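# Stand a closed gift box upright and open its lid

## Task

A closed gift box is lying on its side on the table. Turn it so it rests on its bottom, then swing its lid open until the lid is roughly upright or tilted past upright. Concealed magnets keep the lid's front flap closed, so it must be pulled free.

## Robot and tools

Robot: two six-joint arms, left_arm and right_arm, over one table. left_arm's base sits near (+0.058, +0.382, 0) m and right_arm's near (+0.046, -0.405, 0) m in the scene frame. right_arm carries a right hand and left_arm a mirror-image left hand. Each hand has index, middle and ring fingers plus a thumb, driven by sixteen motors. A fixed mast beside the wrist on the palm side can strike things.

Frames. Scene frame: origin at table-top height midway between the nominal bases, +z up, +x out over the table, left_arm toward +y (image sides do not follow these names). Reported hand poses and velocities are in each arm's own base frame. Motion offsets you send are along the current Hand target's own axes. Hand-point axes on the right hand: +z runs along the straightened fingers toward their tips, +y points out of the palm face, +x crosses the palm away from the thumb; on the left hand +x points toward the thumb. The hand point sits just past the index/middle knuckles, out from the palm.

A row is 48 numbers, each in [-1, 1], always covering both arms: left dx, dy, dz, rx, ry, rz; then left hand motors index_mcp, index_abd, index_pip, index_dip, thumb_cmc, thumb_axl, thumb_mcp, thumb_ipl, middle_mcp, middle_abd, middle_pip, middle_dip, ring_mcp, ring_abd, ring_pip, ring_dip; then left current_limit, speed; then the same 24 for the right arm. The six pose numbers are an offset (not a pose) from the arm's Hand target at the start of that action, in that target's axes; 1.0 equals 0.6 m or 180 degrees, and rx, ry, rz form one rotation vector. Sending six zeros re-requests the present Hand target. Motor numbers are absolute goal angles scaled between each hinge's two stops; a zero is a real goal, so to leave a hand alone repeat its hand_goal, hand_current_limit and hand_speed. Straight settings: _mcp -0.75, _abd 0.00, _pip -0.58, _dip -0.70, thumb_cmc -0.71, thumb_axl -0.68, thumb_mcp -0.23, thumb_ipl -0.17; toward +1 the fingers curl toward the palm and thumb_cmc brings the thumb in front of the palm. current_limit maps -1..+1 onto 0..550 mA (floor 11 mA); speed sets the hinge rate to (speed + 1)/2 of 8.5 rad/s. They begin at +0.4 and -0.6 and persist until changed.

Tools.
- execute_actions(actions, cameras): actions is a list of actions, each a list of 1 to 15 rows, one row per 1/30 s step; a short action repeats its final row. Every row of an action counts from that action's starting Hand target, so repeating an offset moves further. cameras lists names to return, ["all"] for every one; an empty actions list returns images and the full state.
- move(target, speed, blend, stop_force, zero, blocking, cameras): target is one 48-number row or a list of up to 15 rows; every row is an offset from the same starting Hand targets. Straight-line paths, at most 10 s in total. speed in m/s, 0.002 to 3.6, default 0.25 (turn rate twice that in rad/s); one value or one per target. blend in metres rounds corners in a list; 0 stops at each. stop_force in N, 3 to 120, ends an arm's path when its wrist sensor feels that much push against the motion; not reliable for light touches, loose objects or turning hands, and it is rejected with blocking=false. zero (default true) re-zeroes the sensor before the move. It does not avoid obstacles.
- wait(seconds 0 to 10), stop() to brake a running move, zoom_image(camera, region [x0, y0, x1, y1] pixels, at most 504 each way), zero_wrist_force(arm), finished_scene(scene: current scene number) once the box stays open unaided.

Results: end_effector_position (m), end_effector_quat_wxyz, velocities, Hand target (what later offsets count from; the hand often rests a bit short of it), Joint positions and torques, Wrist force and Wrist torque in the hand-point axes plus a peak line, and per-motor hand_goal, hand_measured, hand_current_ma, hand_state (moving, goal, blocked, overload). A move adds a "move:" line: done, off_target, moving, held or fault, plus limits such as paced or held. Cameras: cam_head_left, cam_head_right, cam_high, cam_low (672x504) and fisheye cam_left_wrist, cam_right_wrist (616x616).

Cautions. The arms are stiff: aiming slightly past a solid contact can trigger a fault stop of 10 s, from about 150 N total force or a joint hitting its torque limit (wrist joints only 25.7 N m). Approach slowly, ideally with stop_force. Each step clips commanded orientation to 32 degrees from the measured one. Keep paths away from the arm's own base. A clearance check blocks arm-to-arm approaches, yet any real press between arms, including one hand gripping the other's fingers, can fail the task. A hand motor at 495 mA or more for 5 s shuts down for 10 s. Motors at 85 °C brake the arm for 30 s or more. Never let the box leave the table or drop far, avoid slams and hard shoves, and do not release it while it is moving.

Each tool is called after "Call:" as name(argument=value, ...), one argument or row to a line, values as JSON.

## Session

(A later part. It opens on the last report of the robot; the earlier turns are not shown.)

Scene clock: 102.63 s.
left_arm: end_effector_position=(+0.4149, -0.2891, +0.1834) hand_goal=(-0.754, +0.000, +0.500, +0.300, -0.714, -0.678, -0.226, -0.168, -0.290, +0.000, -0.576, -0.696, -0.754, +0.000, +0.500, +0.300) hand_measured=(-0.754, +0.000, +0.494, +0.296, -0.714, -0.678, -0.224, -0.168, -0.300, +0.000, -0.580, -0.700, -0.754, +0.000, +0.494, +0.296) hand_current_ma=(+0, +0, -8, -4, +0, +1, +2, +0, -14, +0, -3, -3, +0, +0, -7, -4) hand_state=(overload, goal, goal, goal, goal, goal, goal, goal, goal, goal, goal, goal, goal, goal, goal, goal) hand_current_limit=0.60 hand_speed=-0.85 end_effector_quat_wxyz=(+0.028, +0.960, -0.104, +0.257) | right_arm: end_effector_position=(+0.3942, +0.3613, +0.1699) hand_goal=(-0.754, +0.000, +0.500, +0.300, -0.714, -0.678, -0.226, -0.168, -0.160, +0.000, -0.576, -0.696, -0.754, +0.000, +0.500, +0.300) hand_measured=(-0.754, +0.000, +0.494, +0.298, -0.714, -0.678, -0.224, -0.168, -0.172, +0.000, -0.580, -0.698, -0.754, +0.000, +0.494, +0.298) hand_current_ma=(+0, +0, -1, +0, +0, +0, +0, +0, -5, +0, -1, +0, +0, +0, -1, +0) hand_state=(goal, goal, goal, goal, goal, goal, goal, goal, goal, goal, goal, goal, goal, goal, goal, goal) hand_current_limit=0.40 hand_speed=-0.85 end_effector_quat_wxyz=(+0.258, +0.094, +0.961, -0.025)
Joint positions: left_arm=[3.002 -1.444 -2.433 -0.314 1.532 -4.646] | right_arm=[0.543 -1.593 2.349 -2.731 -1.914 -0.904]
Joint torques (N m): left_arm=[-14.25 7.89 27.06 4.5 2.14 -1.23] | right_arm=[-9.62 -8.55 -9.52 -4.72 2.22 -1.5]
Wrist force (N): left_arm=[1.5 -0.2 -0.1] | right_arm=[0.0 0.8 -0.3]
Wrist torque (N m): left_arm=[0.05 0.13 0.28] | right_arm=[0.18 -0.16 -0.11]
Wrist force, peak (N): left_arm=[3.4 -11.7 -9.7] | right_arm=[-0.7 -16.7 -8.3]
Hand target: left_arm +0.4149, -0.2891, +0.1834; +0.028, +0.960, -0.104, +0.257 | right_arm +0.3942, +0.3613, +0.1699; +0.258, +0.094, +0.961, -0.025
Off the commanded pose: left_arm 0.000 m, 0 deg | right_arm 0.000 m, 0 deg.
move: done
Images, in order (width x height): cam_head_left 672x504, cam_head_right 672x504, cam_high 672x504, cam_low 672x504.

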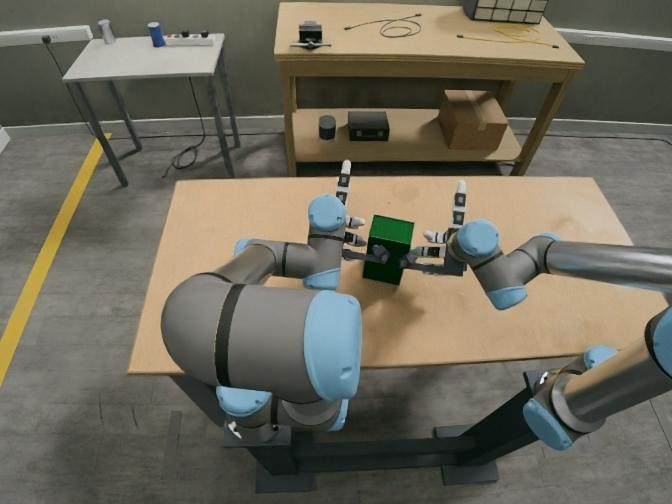

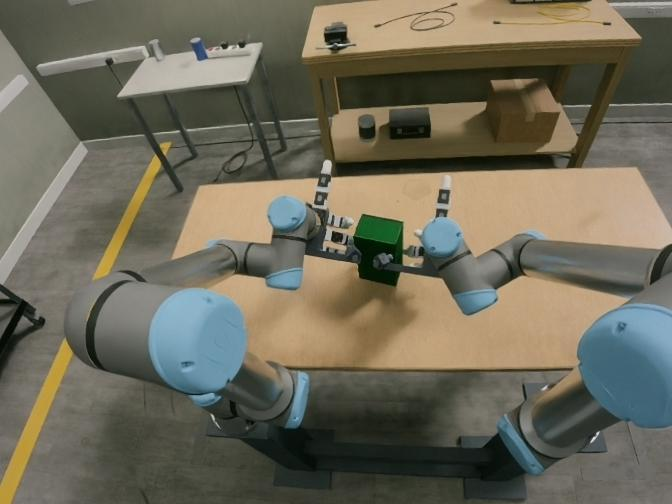

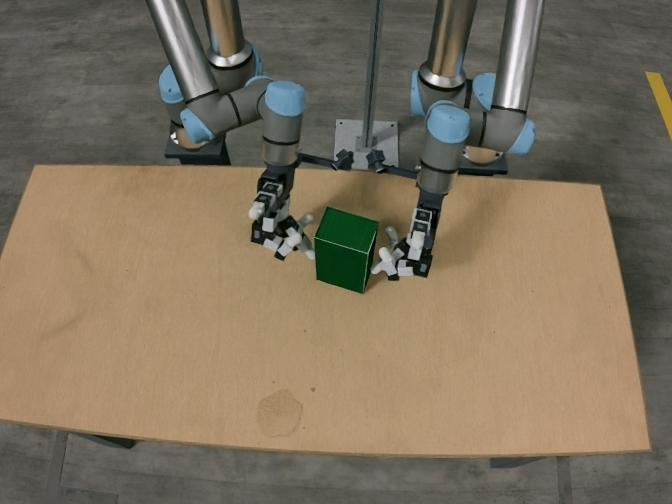

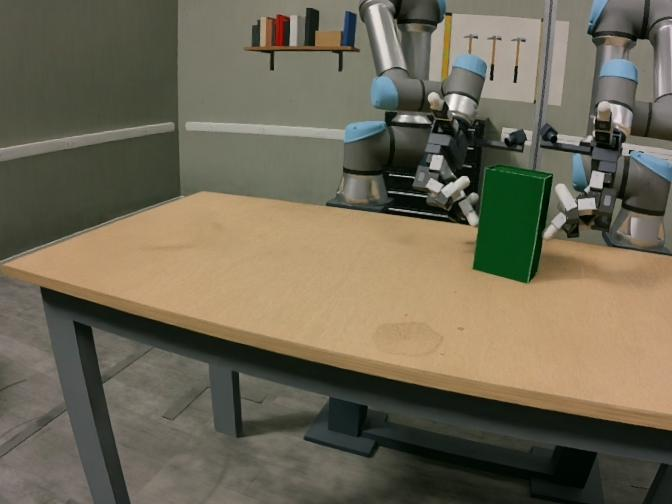

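Call:
move(
  target=[
    [-0.002,0,-0.0165,0,0,0,-0.754,0,0.5,0.3,-0.714,-0.678,-0.226,-0.168,-0.29,0,-0.576,-0.696,-0.754,0,0.5,0.3,0.75,-0.9,0.002,0,-0.0165,0,0,0,-0.754,0,0.5,0.3,-0.714,-0.678,-0.226,-0.168,-0.16,0,-0.576,-0.696,-0.754,0,0.5,0.3,0.55,-0.88],
    [-0.002,0,-0.0165,0,0,0,-0.754,0,0.5,0.3,-0.714,-0.678,-0.226,-0.168,-0.03,0,-0.576,-0.696,-0.754,0,0.5,0.3,0.75,-0.9,0.002,0,-0.0165,0,0,0,-0.754,0,0.5,0.3,-0.714,-0.678,-0.226,-0.168,0.14,0,-0.576,-0.696,-0.754,0,0.5,0.3,0.55,-0.88],
    [0.027,0,-0.067,0,0,0,-0.754,0,0.5,0.3,-0.714,-0.678,-0.226,-0.168,-0.03,0,-0.576,-0.696,-0.754,0,0.5,0.3,0.75,-0.9,-0.027,0,-0.067,0,0,0,-0.754,0,0.5,0.3,-0.714,-0.678,-0.226,-0.168,0.14,0,-0.576,-0.696,-0.754,0,0.5,0.3,0.55,-0.88],
  ],
  speed=[0.1,0.1,0.06],
  cameras=["cam_high","cam_low"],
)

Call:
zoom_image(
  camera="cam_low",
  region=[400, 100, 600, 300],
)

Scene clock: 115.90 s.
left_arm: end_effector_position=(+0.4089, -0.2878, +0.2262) hand_goal=(-0.754, +0.000, +0.500, +0.300, -0.714, -0.678, -0.226, -0.168, -0.030, +0.000, -0.576, -0.696, -0.754, +0.000, +0.500, +0.300) hand_measured=(-0.754, +0.000, +0.494, +0.296, -0.714, -0.678, -0.224, -0.168, -0.240, +0.010, -0.614, -0.720, -0.754, +0.000, +0.494, +0.296) hand_current_ma=(+0, +0, -8, -4, +0, +1, +2, +0, -481, +12, -87, -49, +0, +0, -7, -4) hand_state=(overload, goal, goal, goal, goal, goal, goal, goal, blocked, goal, blocked, blocked, goal, goal, goal, goal) hand_current_limit=0.75 hand_speed=-0.90 end_effector_quat_wxyz=(+0.028, +0.960, -0.104, +0.257) | right_arm: end_effector_position=(+0.3883, +0.3624, +0.2128) hand_goal=(-0.754, +0.000, +0.500, +0.300, -0.714, -0.678, -0.226, -0.168, +0.140, +0.000, -0.576, -0.696, -0.754, +0.000, +0.500, +0.300) hand_measured=(-0.754, +0.000, +0.494, +0.298, -0.714, -0.678, -0.224, -0.168, -0.112, +0.010, -0.622, -0.716, -0.754, +0.000, +0.494, +0.298) hand_current_ma=(+0, +0, -1, +0, +0, +0, +0, +0, -426, +2, -42, -9, +0, +0, -1, +0) hand_state=(goal, goal, goal, goal, goal, goal, goal, goal, blocked, goal, blocked, goal, goal, goal, goal, goal) hand_current_limit=0.55 hand_speed=-0.88 end_effector_quat_wxyz=(+0.258, +0.094, +0.961, -0.025)
Joint positions: left_arm=[3.003 -1.335 -2.377 -0.478 1.532 -4.645] | right_arm=[0.554 -1.688 2.294 -2.576 -1.918 -0.893]
Joint torques (N m): left_arm=[-9.57 19.53 29.52 2.19 -0.96 1.34] | right_arm=[10.33 -28.94 -30.9 -2.66 -1.41 1.98]
Wrist force (N): left_arm=[1.0 -3.4 1.0] | right_arm=[0.5 -3.4 1.1]
Wrist torque (N m): left_arm=[0.31 0.06 0.18] | right_arm=[0.24 -0.12 -0.33]
Wrist force, peak (N): left_arm=[1.7 -4.0 -0.3] | right_arm=[0.2 -4.1 0.4]
Hand target: left_arm +0.4089, -0.2877, +0.2263; +0.028, +0.960, -0.104, +0.257 | right_arm +0.3883, +0.3624, +0.2129; +0.258, +0.094, +0.961, -0.025
Off the commanded pose: left_arm 0.000 m, 0 deg | right_arm 0.000 m, 0 deg.
move: done
Images, in order (width x height): cam_high 672x504, cam_low 672x504.

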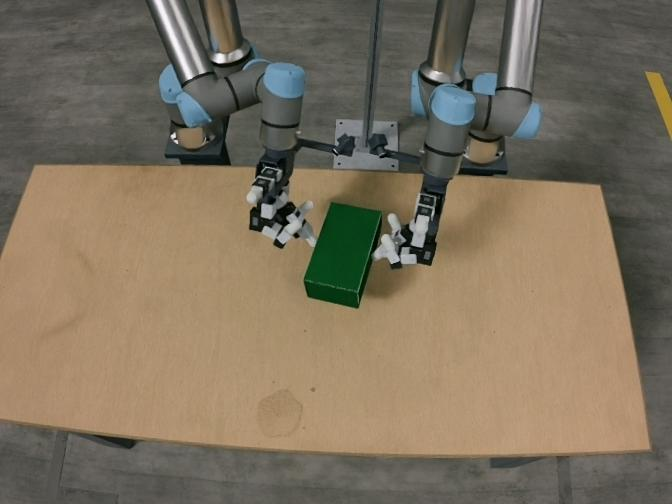

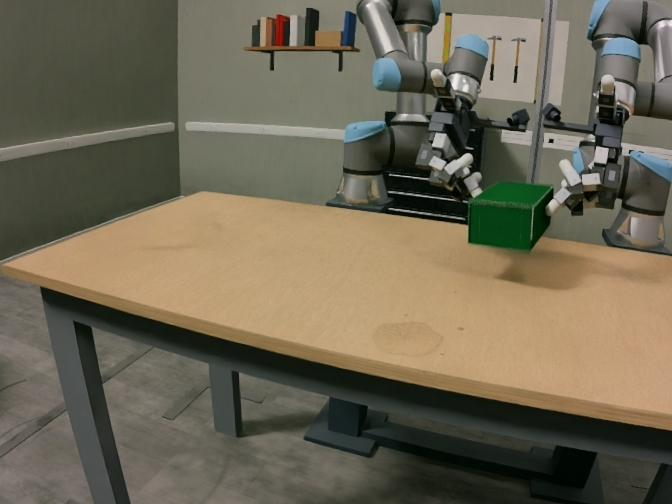

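Scaled by 2.520 from the camera's 672x504 image, which has a finer 960x720 frame.

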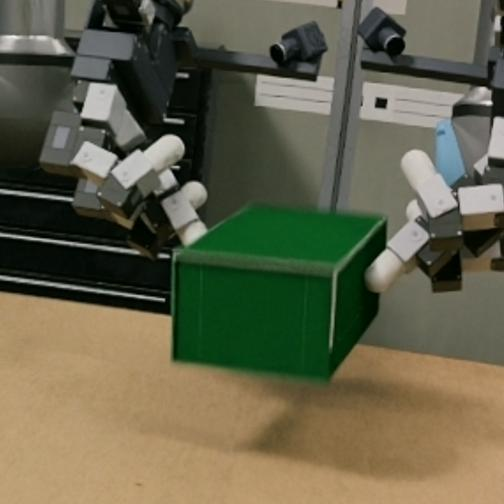

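Call:
move(
  target=[-0.0708,0,0.1227,0,0,0,-0.754,0,0.5,0.3,-0.714,-0.678,-0.226,-0.168,-0.03,0,-0.576,-0.696,-0.754,0,0.5,0.3,0.75,-0.9,0.0708,0,0.1227,0,0,0,-0.754,0,0.5,0.3,-0.714,-0.678,-0.226,-0.168,0.14,0,-0.576,-0.696,-0.754,0,0.5,0.3,0.55,-0.88],
  speed=0.05,
  stop_force=3,
  cameras=["cam_high","cam_low"],
)

Call:
zoom_image(
  camera="cam_low",
  region=[400, 100, 600, 300],
)

Call:
zoom_image(
  camera="cam_high",
  region=[240, 170, 440, 330],
)

Scene clock: 123.37 s.
left_arm: end_effector_position=(+0.4088, -0.2876, +0.1438) hand_goal=(-0.754, +0.000, +0.500, +0.300, -0.714, -0.678, -0.226, -0.168, -0.030, +0.000, -0.576, -0.696, -0.754, +0.000, +0.500, +0.300) hand_measured=(-0.754, +0.000, +0.494, +0.296, -0.714, -0.678, -0.224, -0.168, -0.240, +0.006, -0.638, -0.736, -0.754, +0.000, +0.494, +0.296) hand_current_ma=(+0, +0, -7, -4, +0, +1, +3, +0, -481, +7, -172, -96, +0, +0, -7, -4) hand_state=(overload, goal, goal, goal, goal, goal, goal, goal, blocked, goal, blocked, blocked, goal, goal, goal, goal) hand_current_limit=0.75 hand_speed=-0.90 end_effector_quat_wxyz=(+0.028, +0.960, -0.105, +0.257) | right_arm: end_effector_position=(+0.3881, +0.3623, +0.1345) hand_goal=(-0.754, +0.000, +0.500, +0.300, -0.714, -0.678, -0.226, -0.168, +0.140, +0.000, -0.576, -0.696, -0.754, +0.000, +0.500, +0.300) hand_measured=(-0.754, +0.000, +0.494, +0.298, -0.714, -0.678, -0.224, -0.168, -0.072, +0.010, -0.630, -0.718, -0.754, +0.000, +0.494, +0.298) hand_current_ma=(+0, +0, -1, +0, +0, +0, +0, +0, -426, +2, -57, -12, +0, +0, -1, +0) hand_state=(goal, goal, goal, goal, goal, goal, goal, goal, blocked, goal, blocked, blocked, goal, goal, goal, goal) hand_current_limit=0.55 hand_speed=-0.88 end_effector_quat_wxyz=(+0.257, +0.094, +0.961, -0.025)
Joint positions: left_arm=[3.003 -1.535 -2.499 -0.156 1.532 -4.644] | right_arm=[0.554 -1.514 2.399 -2.855 -1.918 -0.893]
Joint torques (N m): left_arm=[6.13 23.91 25.3 2.14 -1.82 -0.17] | right_arm=[1.46 -32.87 -26.24 -2.84 -1.26 1.29]
Wrist force (N): left_arm=[1.2 -4.1 1.4] | right_arm=[0.8 -4.3 0.9]
Wrist torque (N m): left_arm=[0.43 0.04 0.20] | right_arm=[0.28 -0.14 -0.35]
Wrist force, peak (N): left_arm=[1.8 -7.6 -2.4] | right_arm=[-0.1 -6.8 -1.0]
Hand target: left_arm +0.4088, -0.2876, +0.1438; +0.028, +0.960, -0.105, +0.257 (not the last commanded pose) | right_arm +0.3881, +0.3623, +0.1345; +0.257, +0.094, +0.961, -0.025 (not the last commanded pose)
Off the commanded pose: left_arm 0.003 m, 0 deg | right_arm 0.007 m, 0 deg.
move: contact (left_arm, right_arm)
Images, in order (width x height): cam_high 672x504, cam_low 672x504.

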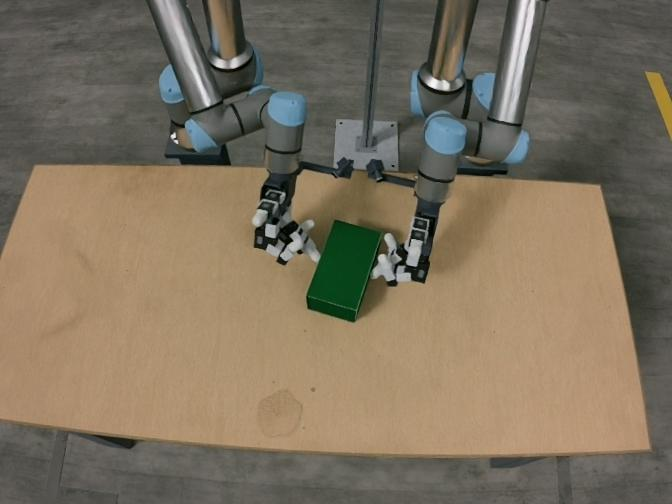

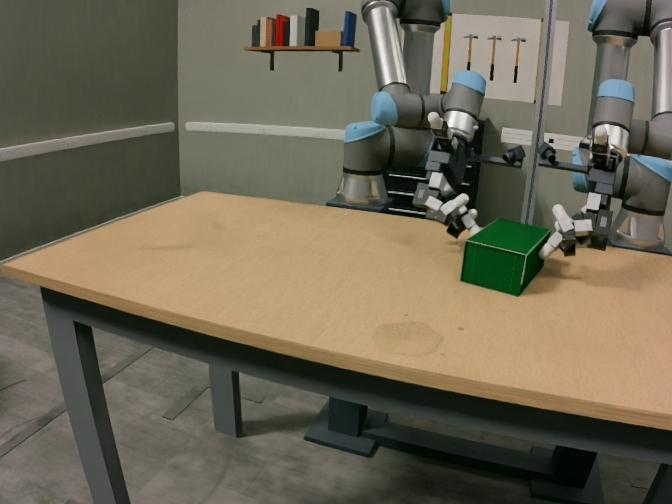

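Scaled by 2.520 from the camera's 672x504 image, which has a finer 960x720 frame.

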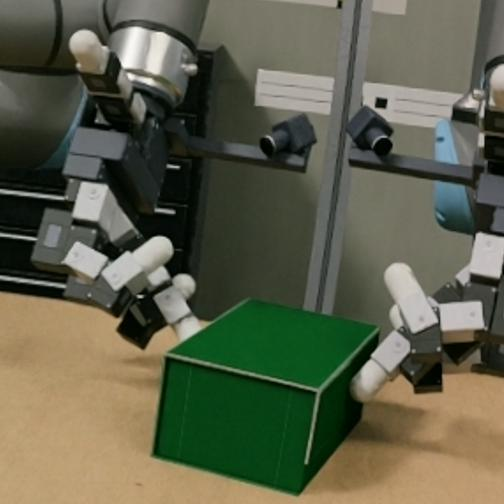

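Scaled by 2.520 from the camera's 672x504 image, which has a finer 960x720 frame.

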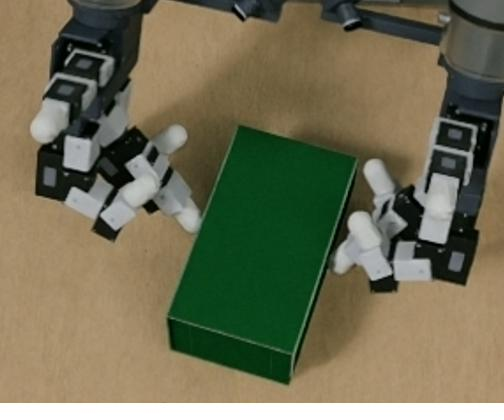

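Call:
move(
  target=[
    [0,0,0,0,0,0,-0.754,0,0.5,0.3,-0.714,-0.678,-0.226,-0.168,-0.5,0,-0.576,-0.696,-0.754,0,0.5,0.3,0.4,-0.8,0,0,0,0,0,0,-0.754,0,0.5,0.3,-0.714,-0.678,-0.226,-0.168,-0.4,0,-0.576,-0.696,-0.754,0,0.5,0.3,0.4,-0.8],
    [0,-0.097,0,0,0,0,-0.754,0,0.5,0.3,-0.714,-0.678,-0.226,-0.168,-0.5,0,-0.576,-0.696,-0.754,0,0.5,0.3,0.4,-0.6,0,-0.1,0,0,0,0,-0.754,0,0.5,0.3,-0.714,-0.678,-0.226,-0.168,-0.4,0,-0.576,-0.696,-0.754,0,0.5,0.3,0.4,-0.6],
    [0,-0.097,0,0,0,0,-0.754,0,0.5,0.3,-0.714,-0.678,-0.226,-0.168,-0.754,0,0.5,0.3,0.068,0,-0.576,-0.696,0.5,-0.6,-0.042,-0.3,-0.072,0,0,0,-0.754,0,0.5,0.3,-0.714,-0.678,-0.226,-0.168,-0.4,0,-0.576,-0.696,-0.754,0,0.5,0.3,0.4,-0.6],
    [0.021,-0.097,0.111,0,0.0833,0,-0.754,0,0.5,0.3,-0.714,-0.678,-0.226,-0.168,-0.754,0,0.5,0.3,0.068,0,-0.576,-0.696,0.5,-0.6,-0.042,-0.3,-0.072,0,0,0,-0.754,0,0.5,0.3,-0.714,-0.678,-0.226,-0.168,-0.4,0,-0.576,-0.696,-0.754,0,0.5,0.3,0.4,-0.6],
  ],
  speed=0.3,
  cameras=["cam_high","cam_low","cam_head_left","cam_left_wrist"],
)

Call:
zoom_image(
  camera="cam_low",
  region=[440, 160, 640, 310],
)

Call:
zoom_image(
  camera="cam_high",
  region=[260, 180, 460, 340],
)

Scene clock: 172.70 s.
left_arm: end_effector_position=(+0.4644, -0.2403, +0.0924) hand_goal=(-0.754, +0.000, +0.500, +0.300, -0.714, -0.678, -0.226, -0.168, -0.754, +0.000, +0.500, +0.300, +0.068, +0.000, -0.576, -0.696) hand_measured=(-0.754, +0.000, +0.494, +0.296, -0.714, -0.678, -0.224, -0.168, -0.752, +0.006, +0.494, +0.296, +0.082, -0.006, -0.572, -0.694) hand_current_ma=(+0, +0, -7, -4, +0, +1, +3, +0, +1, +5, -6, -4, +23, -6, +3, +3) hand_state=(overload, goal, goal, goal, goal, goal, goal, goal, goal, goal, goal, goal, goal, goal, goal, goal) hand_current_limit=0.50 hand_speed=-0.60 end_effector_quat_wxyz=(+0.041, +0.919, -0.100, +0.380) | right_arm: end_effector_position=(+0.3535, +0.1857, +0.1846) hand_goal=(-0.754, +0.000, +0.500, +0.300, -0.714, -0.678, -0.226, -0.168, -0.400, +0.000, -0.576, -0.696, -0.754, +0.000, +0.500, +0.300) hand_measured=(-0.754, +0.000, +0.494, +0.298, -0.714, -0.678, -0.224, -0.168, -0.400, +0.006, -0.580, -0.698, -0.754, +0.000, +0.494, +0.298) hand_current_ma=(+0, +0, -1, +0, +0, +0, +0, +0, +0, +1, -1, +0, +0, +0, -1, +0) hand_state=(goal, goal, goal, goal, goal, goal, goal, goal, goal, goal, goal, goal, goal, goal, goal, goal) hand_current_limit=0.40 hand_speed=-0.60 end_effector_quat_wxyz=(+0.257, +0.094, +0.961, -0.025)
Joint positions: left_arm=[3.188 -1.96 -2.574 0.588 1.386 -4.523] | right_arm=[-0.024 -2.115 2.66 -2.632 -1.656 -1.422]
Joint torques (N m): left_arm=[12.51 17.98 10.74 3.82 -2.03 -1.21] | right_arm=[-10.84 -9.1 -28.88 -2.01 2.55 -1.72]
Wrist force (N): left_arm=[3.5 0.0 -1.5] | right_arm=[-0.1 0.5 0.0]
Wrist torque (N m): left_arm=[0.17 -0.04 0.40] | right_arm=[0.06 -0.09 -0.11]
Wrist force, peak (N): left_arm=[1.6 -4.4 1.2] | right_arm=[0.8 -4.5 1.0]
Hand target: left_arm +0.4644, -0.2403, +0.0924; +0.041, +0.919, -0.100, +0.380 | right_arm +0.3535, +0.1857, +0.1846; +0.257, +0.094, +0.961, -0.025
Off the commanded pose: left_arm 0.000 m, 0 deg | right_arm 0.000 m, 0 deg.
move: done
camera_calibration:
cam_left_wrist: T_world_to_cam=[[-0.340006, 0.726969, -0.596584, 0.365836], [-0.127313, 0.592956, 0.795107, 0.0723994], [0.931766, 0.346294, -0.109055, -0.212125], [0, 0, 0, 1]] pos_world=[0.331255, -0.235423, 0.137553]
Images, in order (width x height): cam_head_left 672x504, cam_high 672x504, cam_low 672x504, cam_left_wrist 616x616.

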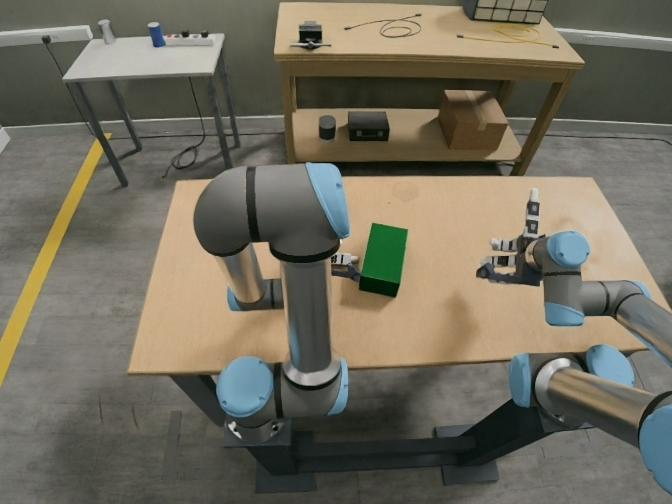

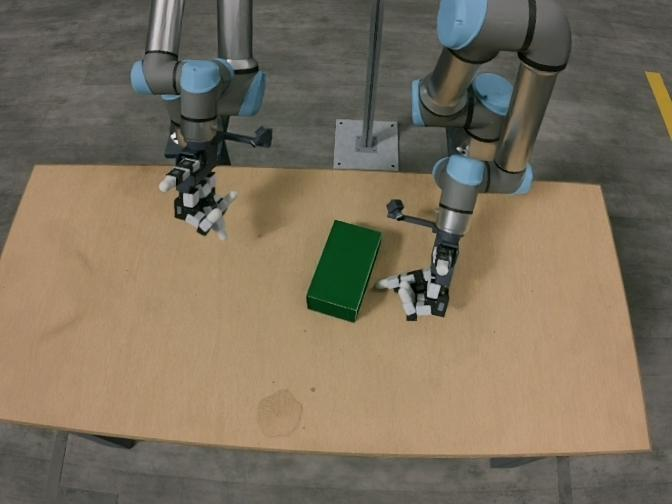

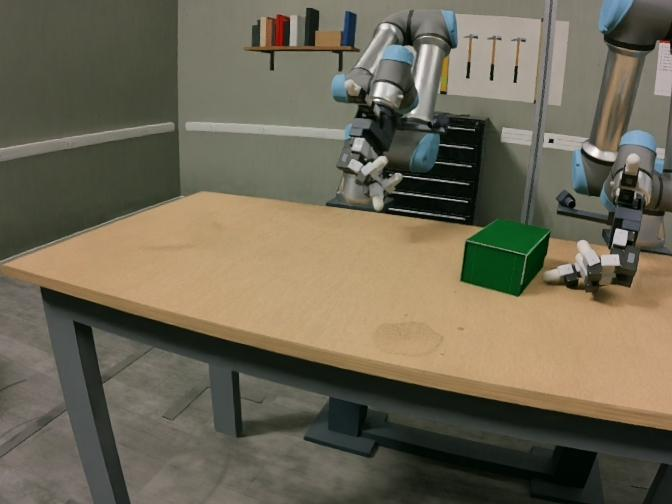

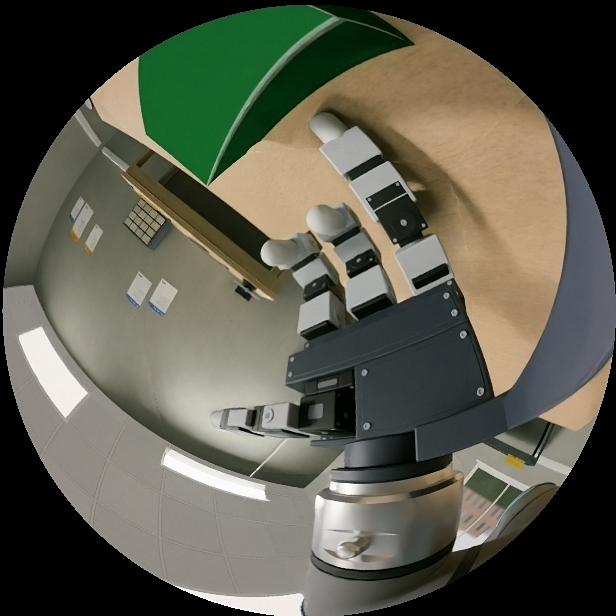

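Scaled by 2.520 from the camera's 672x504 image, which has a finer 960x720 frame.

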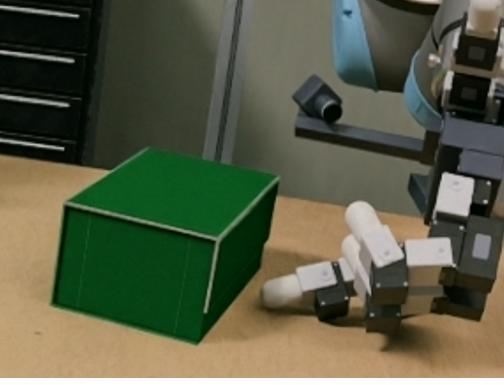

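Scaled by 2.520 from the camera's 672x504 image, which has a finer 960x720 frame.

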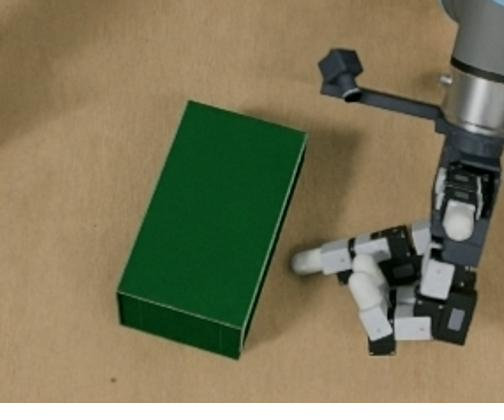

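Call:
move(
  target=[
    [0.0024,0,-0.0024,0,0,0,-0.754,0,0.5,0.3,-0.714,-0.678,-0.226,-0.168,-0.754,0,0.5,0.3,0.068,0,-0.576,-0.696,0.5,-0.6,0,0,0,0,0,0,-0.754,0,0.5,0.3,-0.714,-0.678,-0.226,-0.168,-0.4,0,-0.576,-0.696,-0.754,0,0.5,0.3,0.4,-0.6],
    [0.0024,0.06,-0.0024,0,0,0,-0.754,0,0.5,0.3,-0.714,-0.678,-0.226,-0.168,-0.754,0,0.5,0.3,0.068,0,-0.576,-0.696,0.5,-0.6,0,0,0,0,0,0,-0.754,0,0.5,0.3,-0.714,-0.678,-0.226,-0.168,-0.4,0,-0.576,-0.696,-0.754,0,0.5,0.3,0.4,-0.6],
  ],
  speed=0.05,
  cameras=["cam_high","cam_low"],
)

Call:
zoom_image(
  camera="cam_low",
  region=[460, 200, 600, 310],
)

Call:
zoom_image(
  camera="cam_high",
  region=[290, 200, 430, 340],
)

Scene clock: 181.83 s.
left_arm: end_effector_position=(+0.4567, -0.2754, +0.0945) hand_goal=(-0.754, +0.000, +0.500, +0.300, -0.714, -0.678, -0.226, -0.168, -0.754, +0.000, +0.500, +0.300, +0.068, +0.000, -0.576, -0.696) hand_measured=(-0.754, +0.000, +0.494, +0.296, -0.714, -0.678, -0.224, -0.168, -0.752, +0.006, +0.494, +0.296, +0.062, -0.002, -0.576, -0.694) hand_current_ma=(+0, +0, -7, -3, +0, +1, +3, +0, +1, +5, -6, -3, -6, -2, +0, +2) hand_state=(overload, goal, goal, goal, goal, goal, goal, goal, goal, goal, goal, goal, goal, goal, goal, goal) hand_current_limit=0.50 hand_speed=-0.60 end_effector_quat_wxyz=(+0.041, +0.919, -0.100, +0.380) | right_arm: end_effector_position=(+0.3535, +0.1857, +0.1846) hand_goal=(-0.754, +0.000, +0.500, +0.300, -0.714, -0.678, -0.226, -0.168, -0.400, +0.000, -0.576, -0.696, -0.754, +0.000, +0.500, +0.300) hand_measured=(-0.754, +0.000, +0.494, +0.298, -0.714, -0.678, -0.224, -0.168, -0.400, +0.006, -0.580, -0.698, -0.754, +0.000, +0.494, +0.298) hand_current_ma=(+0, +0, -1, +0, +0, +0, +0, +0, +0, +1, -1, +0, +0, +0, -1, +0) hand_state=(goal, goal, goal, goal, goal, goal, goal, goal, goal, goal, goal, goal, goal, goal, goal, goal) hand_current_limit=0.40 hand_speed=-0.60 end_effector_quat_wxyz=(+0.257, +0.094, +0.961, -0.025)
Joint positions: left_arm=[3.074 -1.962 -2.551 0.58 1.466 -4.606] | right_arm=[-0.024 -2.115 2.66 -2.632 -1.656 -1.422]
Joint torques (N m): left_arm=[-14.83 19.03 14.48 1.82 1.82 -1.22] | right_arm=[-9.77 -10.72 -28.24 -2.06 2.38 -1.65]
Wrist force (N): left_arm=[2.6 -1.2 -0.5] | right_arm=[-0.5 0.5 0.0]
Wrist torque (N m): left_arm=[0.17 0.08 0.38] | right_arm=[0.06 -0.05 -0.13]
Wrist force, peak (N): left_arm=[3.8 0.0 -1.8] | right_arm=[-0.6 1.0 0.2]
Hand target: left_arm +0.4567, -0.2754, +0.0945; +0.041, +0.919, -0.100, +0.380 | right_arm +0.3535, +0.1857, +0.1846; +0.257, +0.094, +0.961, -0.025
Off the commanded pose: left_arm 0.000 m, 0 deg | right_arm 0.000 m, 0 deg.
move: done
Images, in order (width x height): cam_high 672x504, cam_low 672x504.

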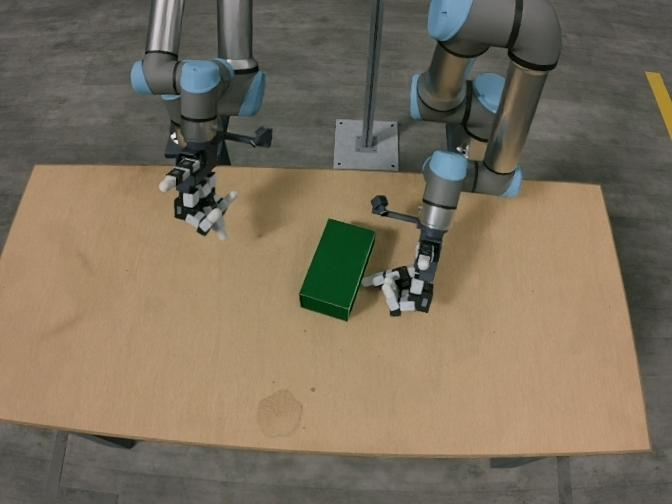

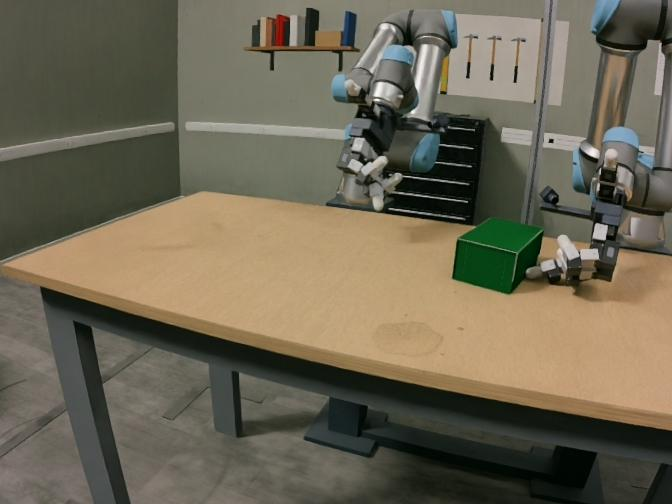

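Scaled by 3.600 from the camera's 672x504 image, which has a finer 960x720 frame.

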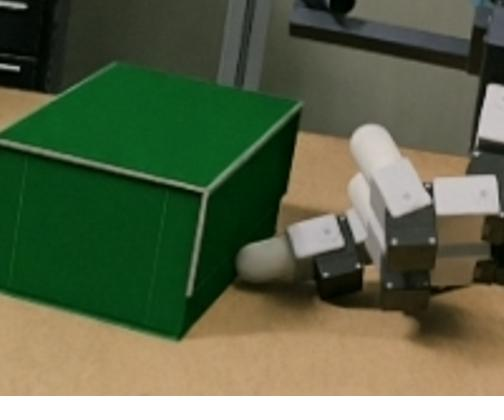

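Scaled by 3.600 from the camera's 672x504 image, which has a finer 960x720 frame.

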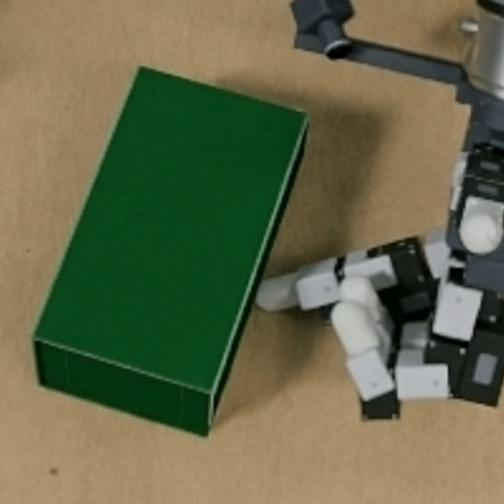

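Call:
move(
  target=[
    [0.0471,-0.012,-0.0471,0,0,0,-0.754,0,0.5,0.3,-0.714,-0.678,-0.226,-0.168,-0.754,0,0.5,0.3,0.068,0,-0.576,-0.696,0.5,-0.6,0,0,0,0,0,0,-0.754,0,0.5,0.3,-0.714,-0.678,-0.226,-0.168,-0.4,0,-0.576,-0.696,-0.754,0,0.5,0.3,0.4,-0.6],
  ],
  speed=0.05,
  cameras=["cam_high","cam_low"],
)

Call:
zoom_image(
  camera="cam_low",
  region=[460, 200, 600, 310],
)

Call:
zoom_image(
  camera="cam_high",
  region=[290, 200, 430, 340],
)

Scene clock: 187.23 s.
left_arm: end_effector_position=(+0.4583, -0.2684, +0.1344) hand_goal=(-0.754, +0.000, +0.500, +0.300, -0.714, -0.678, -0.226, -0.168, -0.754, +0.000, +0.500, +0.300, +0.068, +0.000, -0.576, -0.696) hand_measured=(-0.754, +0.000, +0.494, +0.296, -0.714, -0.678, -0.224, -0.168, -0.752, +0.006, +0.494, +0.296, +0.060, +0.004, -0.578, -0.696) hand_current_ma=(+0, +0, -7, -3, +0, +1, +3, +0, +1, +5, -6, -3, -12, +2, -1, +1) hand_state=(overload, goal, goal, goal, goal, goal, goal, goal, goal, goal, goal, goal, goal, goal, goal, goal) hand_current_limit=0.50 hand_speed=-0.60 end_effector_quat_wxyz=(+0.041, +0.919, -0.100, +0.380) | right_arm: end_effector_position=(+0.3535, +0.1857, +0.1846) hand_goal=(-0.754, +0.000, +0.500, +0.300, -0.714, -0.678, -0.226, -0.168, -0.400, +0.000, -0.576, -0.696, -0.754, +0.000, +0.500, +0.300) hand_measured=(-0.754, +0.000, +0.494, +0.298, -0.714, -0.678, -0.224, -0.168, -0.400, +0.006, -0.580, -0.698, -0.754, +0.000, +0.494, +0.298) hand_current_ma=(+0, +0, -1, +0, +0, +0, +0, +0, +0, +1, -1, +0, +0, +0, -1, +0) hand_state=(goal, goal, goal, goal, goal, goal, goal, goal, goal, goal, goal, goal, goal, goal, goal, goal) hand_current_limit=0.40 hand_speed=-0.60 end_effector_quat_wxyz=(+0.257, +0.094, +0.961, -0.025)
Joint positions: left_arm=[3.096 -1.798 -2.544 0.407 1.45 -4.59] | right_arm=[-0.024 -2.115 2.66 -2.632 -1.656 -1.422]
Joint torques (N m): left_arm=[13.01 30.04 18.97 2.27 -2.07 1.3] | right_arm=[-10 -9.81 -28.57 -2.15 2.18 -1.41]
Wrist force (N): left_arm=[2.4 -0.1 0.5] | right_arm=[-0.3 0.3 -0.1]
Wrist torque (N m): left_arm=[0.09 0.09 0.15] | right_arm=[0.05 -0.07 -0.13]
Wrist force, peak (N): left_arm=[2.9 -1.2 -0.6] | right_arm=[-0.3 0.9 0.0]
Hand target: left_arm +0.4583, -0.2684, +0.1344; +0.041, +0.919, -0.100, +0.380 | right_arm +0.3535, +0.1857, +0.1846; +0.257, +0.094, +0.961, -0.025
Off the commanded pose: left_arm 0.000 m, 0 deg | right_arm 0.000 m, 0 deg.
move: done
Images, in order (width x height): cam_high 672x504, cam_low 672x504.

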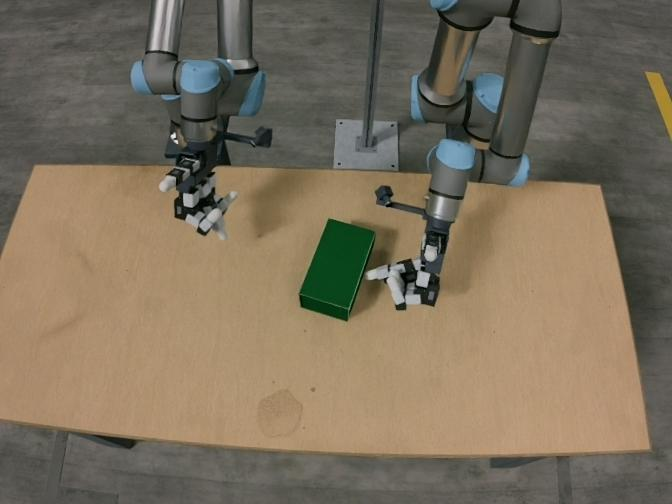

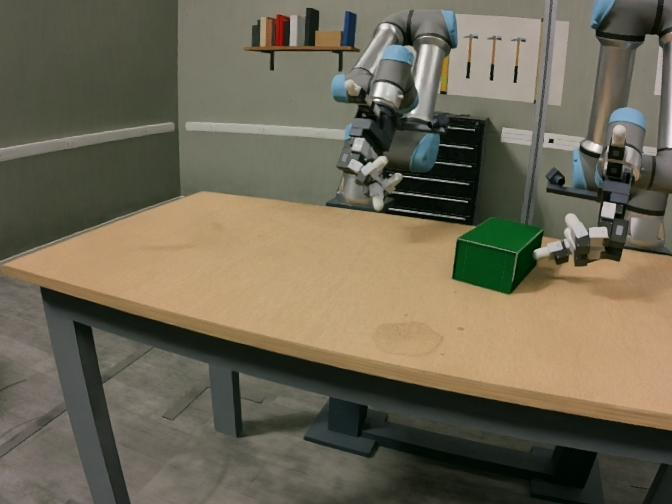

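Scaled by 3.600 from the camera's 672x504 image, which has a finer 960x720 frame.

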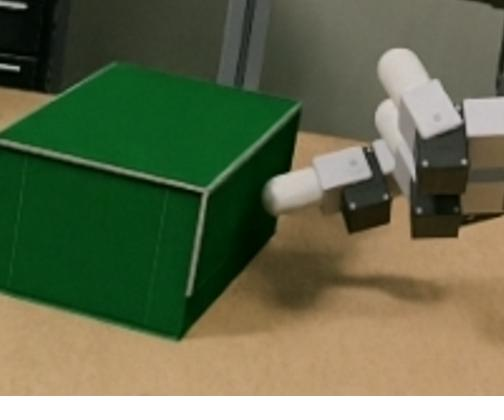

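Scaled by 3.600 from the camera's 672x504 image, which has a finer 960x720 frame.

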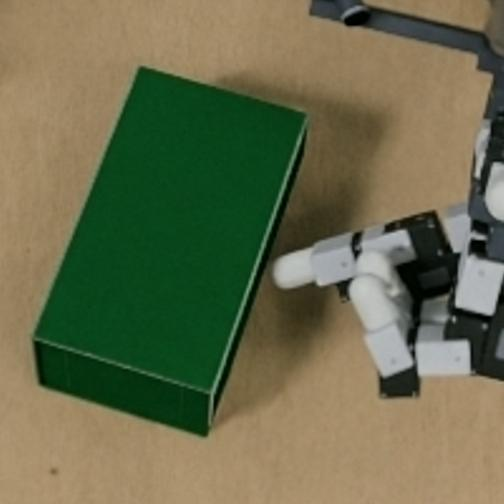

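Call:
move(
  target=[
    [0,-0.06,0,0,0,0,-0.754,0,0.5,0.3,-0.714,-0.678,-0.226,-0.168,-0.754,0,0.5,0.3,0.068,0,-0.576,-0.696,0.5,-0.6,0,0,0,0,-0.0833,0,-0.754,0,0.5,0.3,-0.714,-0.678,-0.226,-0.168,-0.754,0,0.5,0.3,0.068,0,-0.576,-0.696,0.4,-0.6],
    [-0.0471,-0.06,0.0471,0,0,0,-0.754,0,0.5,0.3,-0.714,-0.678,-0.226,-0.168,-0.754,0,0.5,0.3,0.068,0,-0.576,-0.696,0.5,-0.6,-0.031,0.188,0.1695,0,-0.0833,0,-0.754,0,0.5,0.3,-0.714,-0.678,-0.226,-0.168,-0.754,0,0.5,0.3,0.068,0,-0.576,-0.696,0.4,-0.6],
    [-0.0471,0.014,0.0471,0,0,0,-0.754,0,0.5,0.3,-0.714,-0.678,-0.226,-0.168,-0.754,0,0.5,0.3,0.068,0,-0.576,-0.696,0.5,-0.6,-0.031,0.233,0.1695,0,-0.0833,0,-0.754,0,0.5,0.3,-0.714,-0.678,-0.226,-0.168,-0.754,0,0.5,0.3,0.068,0,-0.576,-0.696,0.4,-0.6],
  ],
  speed=[0.2,0.2,0.06],
  cameras=["cam_high","cam_low"],
)

Call:
zoom_image(
  camera="cam_low",
  region=[420, 170, 620, 320],
)

Call:
zoom_image(
  camera="cam_high",
  region=[240, 180, 440, 340],
)

Scene clock: 210.07 s.
left_arm: end_effector_position=(+0.4565, -0.2765, +0.0945) hand_goal=(-0.754, +0.000, +0.500, +0.300, -0.714, -0.678, -0.226, -0.168, -0.754, +0.000, +0.500, +0.300, +0.068, +0.000, -0.576, -0.696) hand_measured=(-0.754, +0.000, +0.494, +0.296, -0.714, -0.678, -0.224, -0.168, -0.754, +0.006, +0.494, +0.296, +0.062, +0.000, -0.578, -0.696) hand_current_ma=(+0, +0, -7, -3, +0, +1, +3, +0, +1, +5, -6, -3, -7, +0, -1, +1) hand_state=(overload, goal, goal, goal, goal, goal, goal, goal, goal, goal, goal, goal, goal, goal, goal, goal) hand_current_limit=0.50 hand_speed=-0.60 end_effector_quat_wxyz=(+0.041, +0.919, -0.100, +0.380) | right_arm: end_effector_position=(+0.4462, +0.3098, +0.1057) hand_goal=(-0.754, +0.000, +0.500, +0.300, -0.714, -0.678, -0.226, -0.168, -0.754, +0.000, +0.500, +0.300, +0.068, +0.000, -0.576, -0.696) hand_measured=(-0.754, +0.000, +0.494, +0.298, -0.714, -0.678, -0.224, -0.168, -0.752, +0.006, +0.494, +0.298, +0.056, +0.000, -0.574, -0.694) hand_current_ma=(+0, +0, -1, +0, +0, +0, +0, +0, +0, +1, -1, +0, -4, +0, +0, +0) hand_state=(goal, goal, goal, goal, goal, goal, goal, goal, goal, goal, goal, goal, goal, goal, goal, goal) hand_current_limit=0.40 hand_speed=-0.60 end_effector_quat_wxyz=(+0.381, +0.090, +0.920, -0.037)
Joint positions: left_arm=[3.07 -1.963 -2.55 0.58 1.469 -4.609] | right_arm=[0.423 -1.228 2.489 -3.515 -1.993 -1.105]
Joint torques (N m): left_arm=[-15.01 18.5 14.97 1.81 1.67 -1.28] | right_arm=[9.41 -15.91 -18.36 -1.79 -3.18 2.32]
Wrist force (N): left_arm=[3.0 -1.1 -0.8] | right_arm=[-0.3 -0.1 0.4]
Wrist torque (N m): left_arm=[0.20 0.05 0.40] | right_arm=[-0.08 -0.11 -0.31]
Wrist force, peak (N): left_arm=[3.0 -1.1 -0.8] | right_arm=[0.3 1.2 0.8]
Hand target: left_arm +0.4564, -0.2766, +0.0945; +0.041, +0.919, -0.100, +0.380 | right_arm +0.4462, +0.3099, +0.1057; +0.381, +0.090, +0.920, -0.037
Off the commanded pose: left_arm 0.000 m, 0 deg | right_arm 0.000 m, 0 deg.
move: done
Images, in order (width x height): cam_high 672x504, cam_low 672x504.

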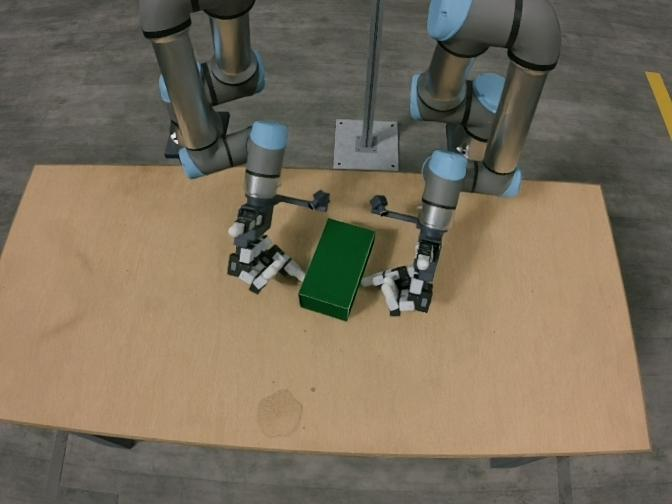

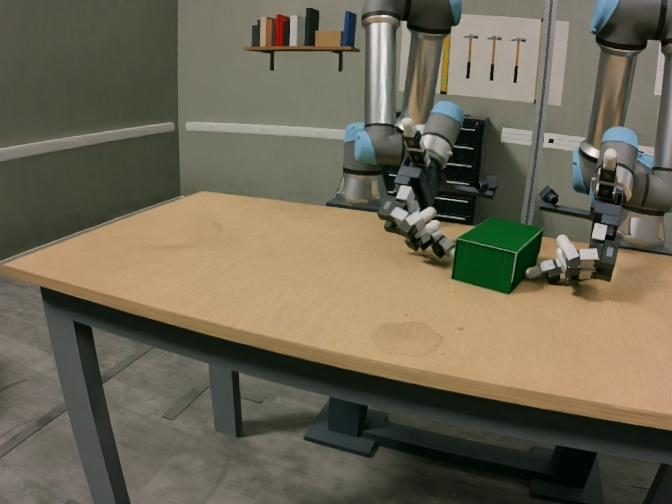

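Scaled by 2.520 from the camera's 672x504 image, which has a finer 960x720 frame.

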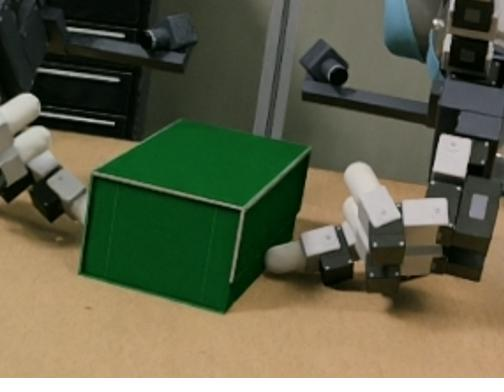

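Scaled by 2.520 from the camera's 672x504 image, which has a finer 960x720 frame.

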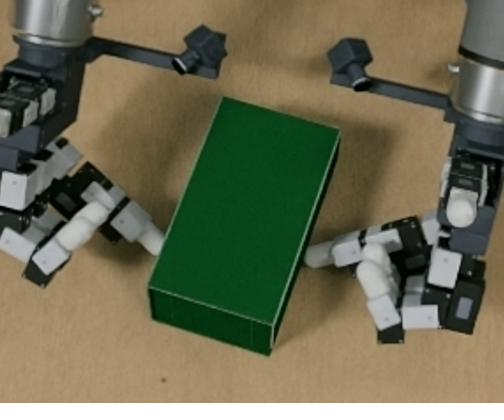

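Call:
move(
  target=[
    [0,0.003,0,0,0,0,-0.754,0,0.5,0.3,-0.714,-0.678,-0.226,-0.168,-0.754,0,0.5,0.3,0.27,0,-0.576,-0.696,0.5,-0.85,0,0.003,0,0,0,0,-0.754,0,0.5,0.3,-0.714,-0.678,-0.226,-0.168,-0.754,0,0.5,0.3,0.31,0,-0.576,-0.696,0.6,-0.85],
    [0.0177,0.003,-0.0177,0,0,0,-0.754,0,0.5,0.3,-0.714,-0.678,-0.226,-0.168,-0.754,0,0.5,0.3,0.27,0,-0.576,-0.696,0.5,-0.85,0,0.003,0,0,0,0,-0.754,0,0.5,0.3,-0.714,-0.678,-0.226,-0.168,-0.754,0,0.5,0.3,0.31,0,-0.576,-0.696,0.6,-0.85],
    [0.04,-0.006,-0.04,0,0,0,-0.754,0,0.5,0.3,-0.714,-0.678,-0.226,-0.168,-0.754,0,0.5,0.3,0.27,0,-0.576,-0.696,0.5,-0.85,0,0.003,0,0,0,0,-0.754,0,0.5,0.3,-0.714,-0.678,-0.226,-0.168,-0.754,0,0.5,0.3,0.31,0,-0.576,-0.696,0.6,-0.85],
  ],
  speed=0.05,
  cameras=["cam_high","cam_low"],
)

Call:
zoom_image(
  camera="cam_low",
  region=[420, 170, 620, 320],
)

Call:
zoom_image(
  camera="cam_high",
  region=[240, 180, 440, 340],
)

Scene clock: 221.43 s.
left_arm: end_effector_position=(+0.4572, -0.2731, +0.1283) hand_goal=(-0.754, +0.000, +0.500, +0.300, -0.714, -0.678, -0.226, -0.168, -0.754, +0.000, +0.500, +0.300, +0.270, +0.000, -0.576, -0.696) hand_measured=(-0.754, +0.000, +0.494, +0.296, -0.714, -0.678, -0.224, -0.168, -0.754, +0.006, +0.494, +0.296, +0.244, +0.056, -0.588, -0.704) hand_current_ma=(+0, +0, -7, -3, +0, +1, +3, +0, +1, +5, -6, -3, -55, +121, -18, -12) hand_state=(overload, goal, goal, goal, goal, goal, goal, goal, goal, goal, goal, goal, blocked, blocked, goal, goal) hand_current_limit=0.50 hand_speed=-0.85 end_effector_quat_wxyz=(+0.041, +0.919, -0.100, +0.380) | right_arm: end_effector_position=(+0.4466, +0.3116, +0.1057) hand_goal=(-0.754, +0.000, +0.500, +0.300, -0.714, -0.678, -0.226, -0.168, -0.754, +0.000, +0.500, +0.300, +0.310, +0.000, -0.576, -0.696) hand_measured=(-0.754, +0.000, +0.494, +0.298, -0.714, -0.678, -0.224, -0.168, -0.752, +0.006, +0.494, +0.298, +0.162, +0.004, -0.632, -0.722) hand_current_ma=(+0, +0, -1, +0, +0, +0, +0, +0, +0, +1, -1, +0, -402, +0, -60, -16) hand_state=(goal, goal, goal, goal, goal, goal, goal, goal, goal, goal, goal, goal, blocked, goal, blocked, blocked) hand_current_limit=0.60 hand_speed=-0.85 end_effector_quat_wxyz=(+0.381, +0.090, +0.920, -0.037)
Joint positions: left_arm=[3.081 -1.824 -2.544 0.434 1.461 -4.601] | right_arm=[0.428 -1.227 2.485 -3.511 -1.996 -1.101]
Joint torques (N m): left_arm=[11.02 28.85 19.65 2.19 -2.64 1.09] | right_arm=[9.44 -17.99 -18.66 -2.49 -1.38 2.14]
Wrist force (N): left_arm=[0.7 -3.4 -0.3] | right_arm=[0.4 -3.6 2.8]
Wrist torque (N m): left_arm=[0.11 0.05 0.40] | right_arm=[0.07 -0.27 -0.53]
Wrist force, peak (N): left_arm=[1.0 -8.0 -1.7] | right_arm=[-1.9 -9.0 0.6]
Hand target: left_arm +0.4572, -0.2731, +0.1284; +0.041, +0.919, -0.100, +0.380 | right_arm +0.4466, +0.3116, +0.1057; +0.381, +0.090, +0.920, -0.037
Off the commanded pose: left_arm 0.000 m, 0 deg | right_arm 0.000 m, 0 deg.
move: done
Images, in order (width x height): cam_high 672x504, cam_low 672x504.

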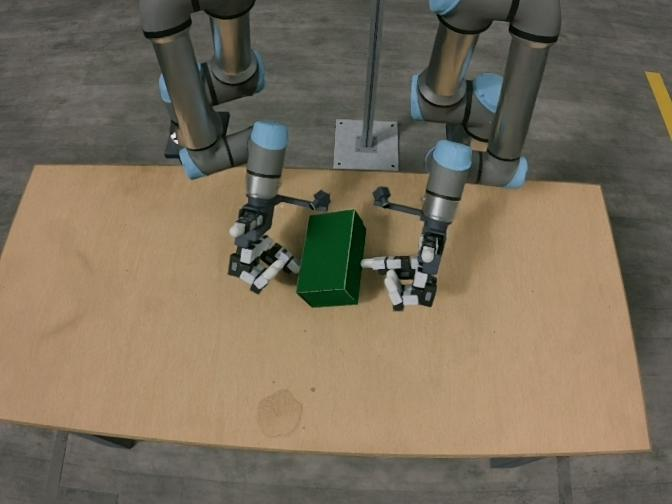

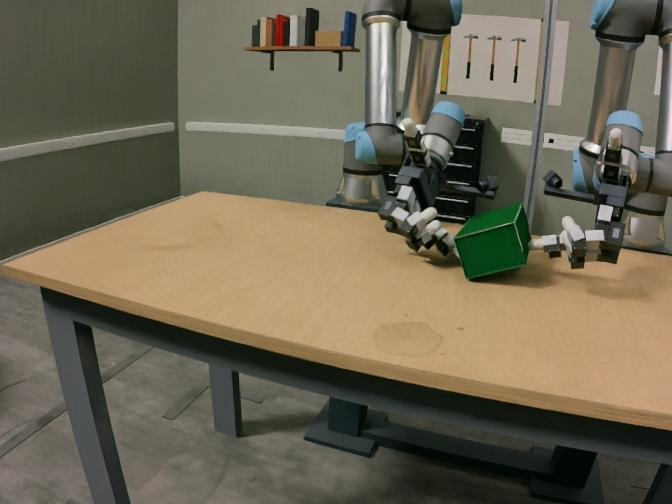

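Scaled by 2.520 from the camera's 672x504 image, which has a finer 960x720 frame.

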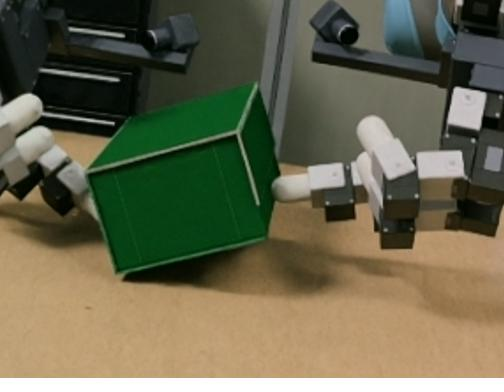

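Scaled by 2.520 from the camera's 672x504 image, which has a finer 960x720 frame.

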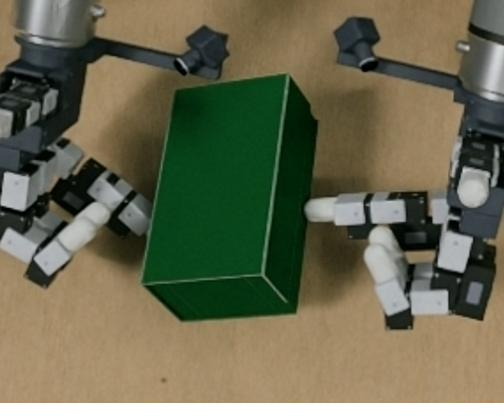

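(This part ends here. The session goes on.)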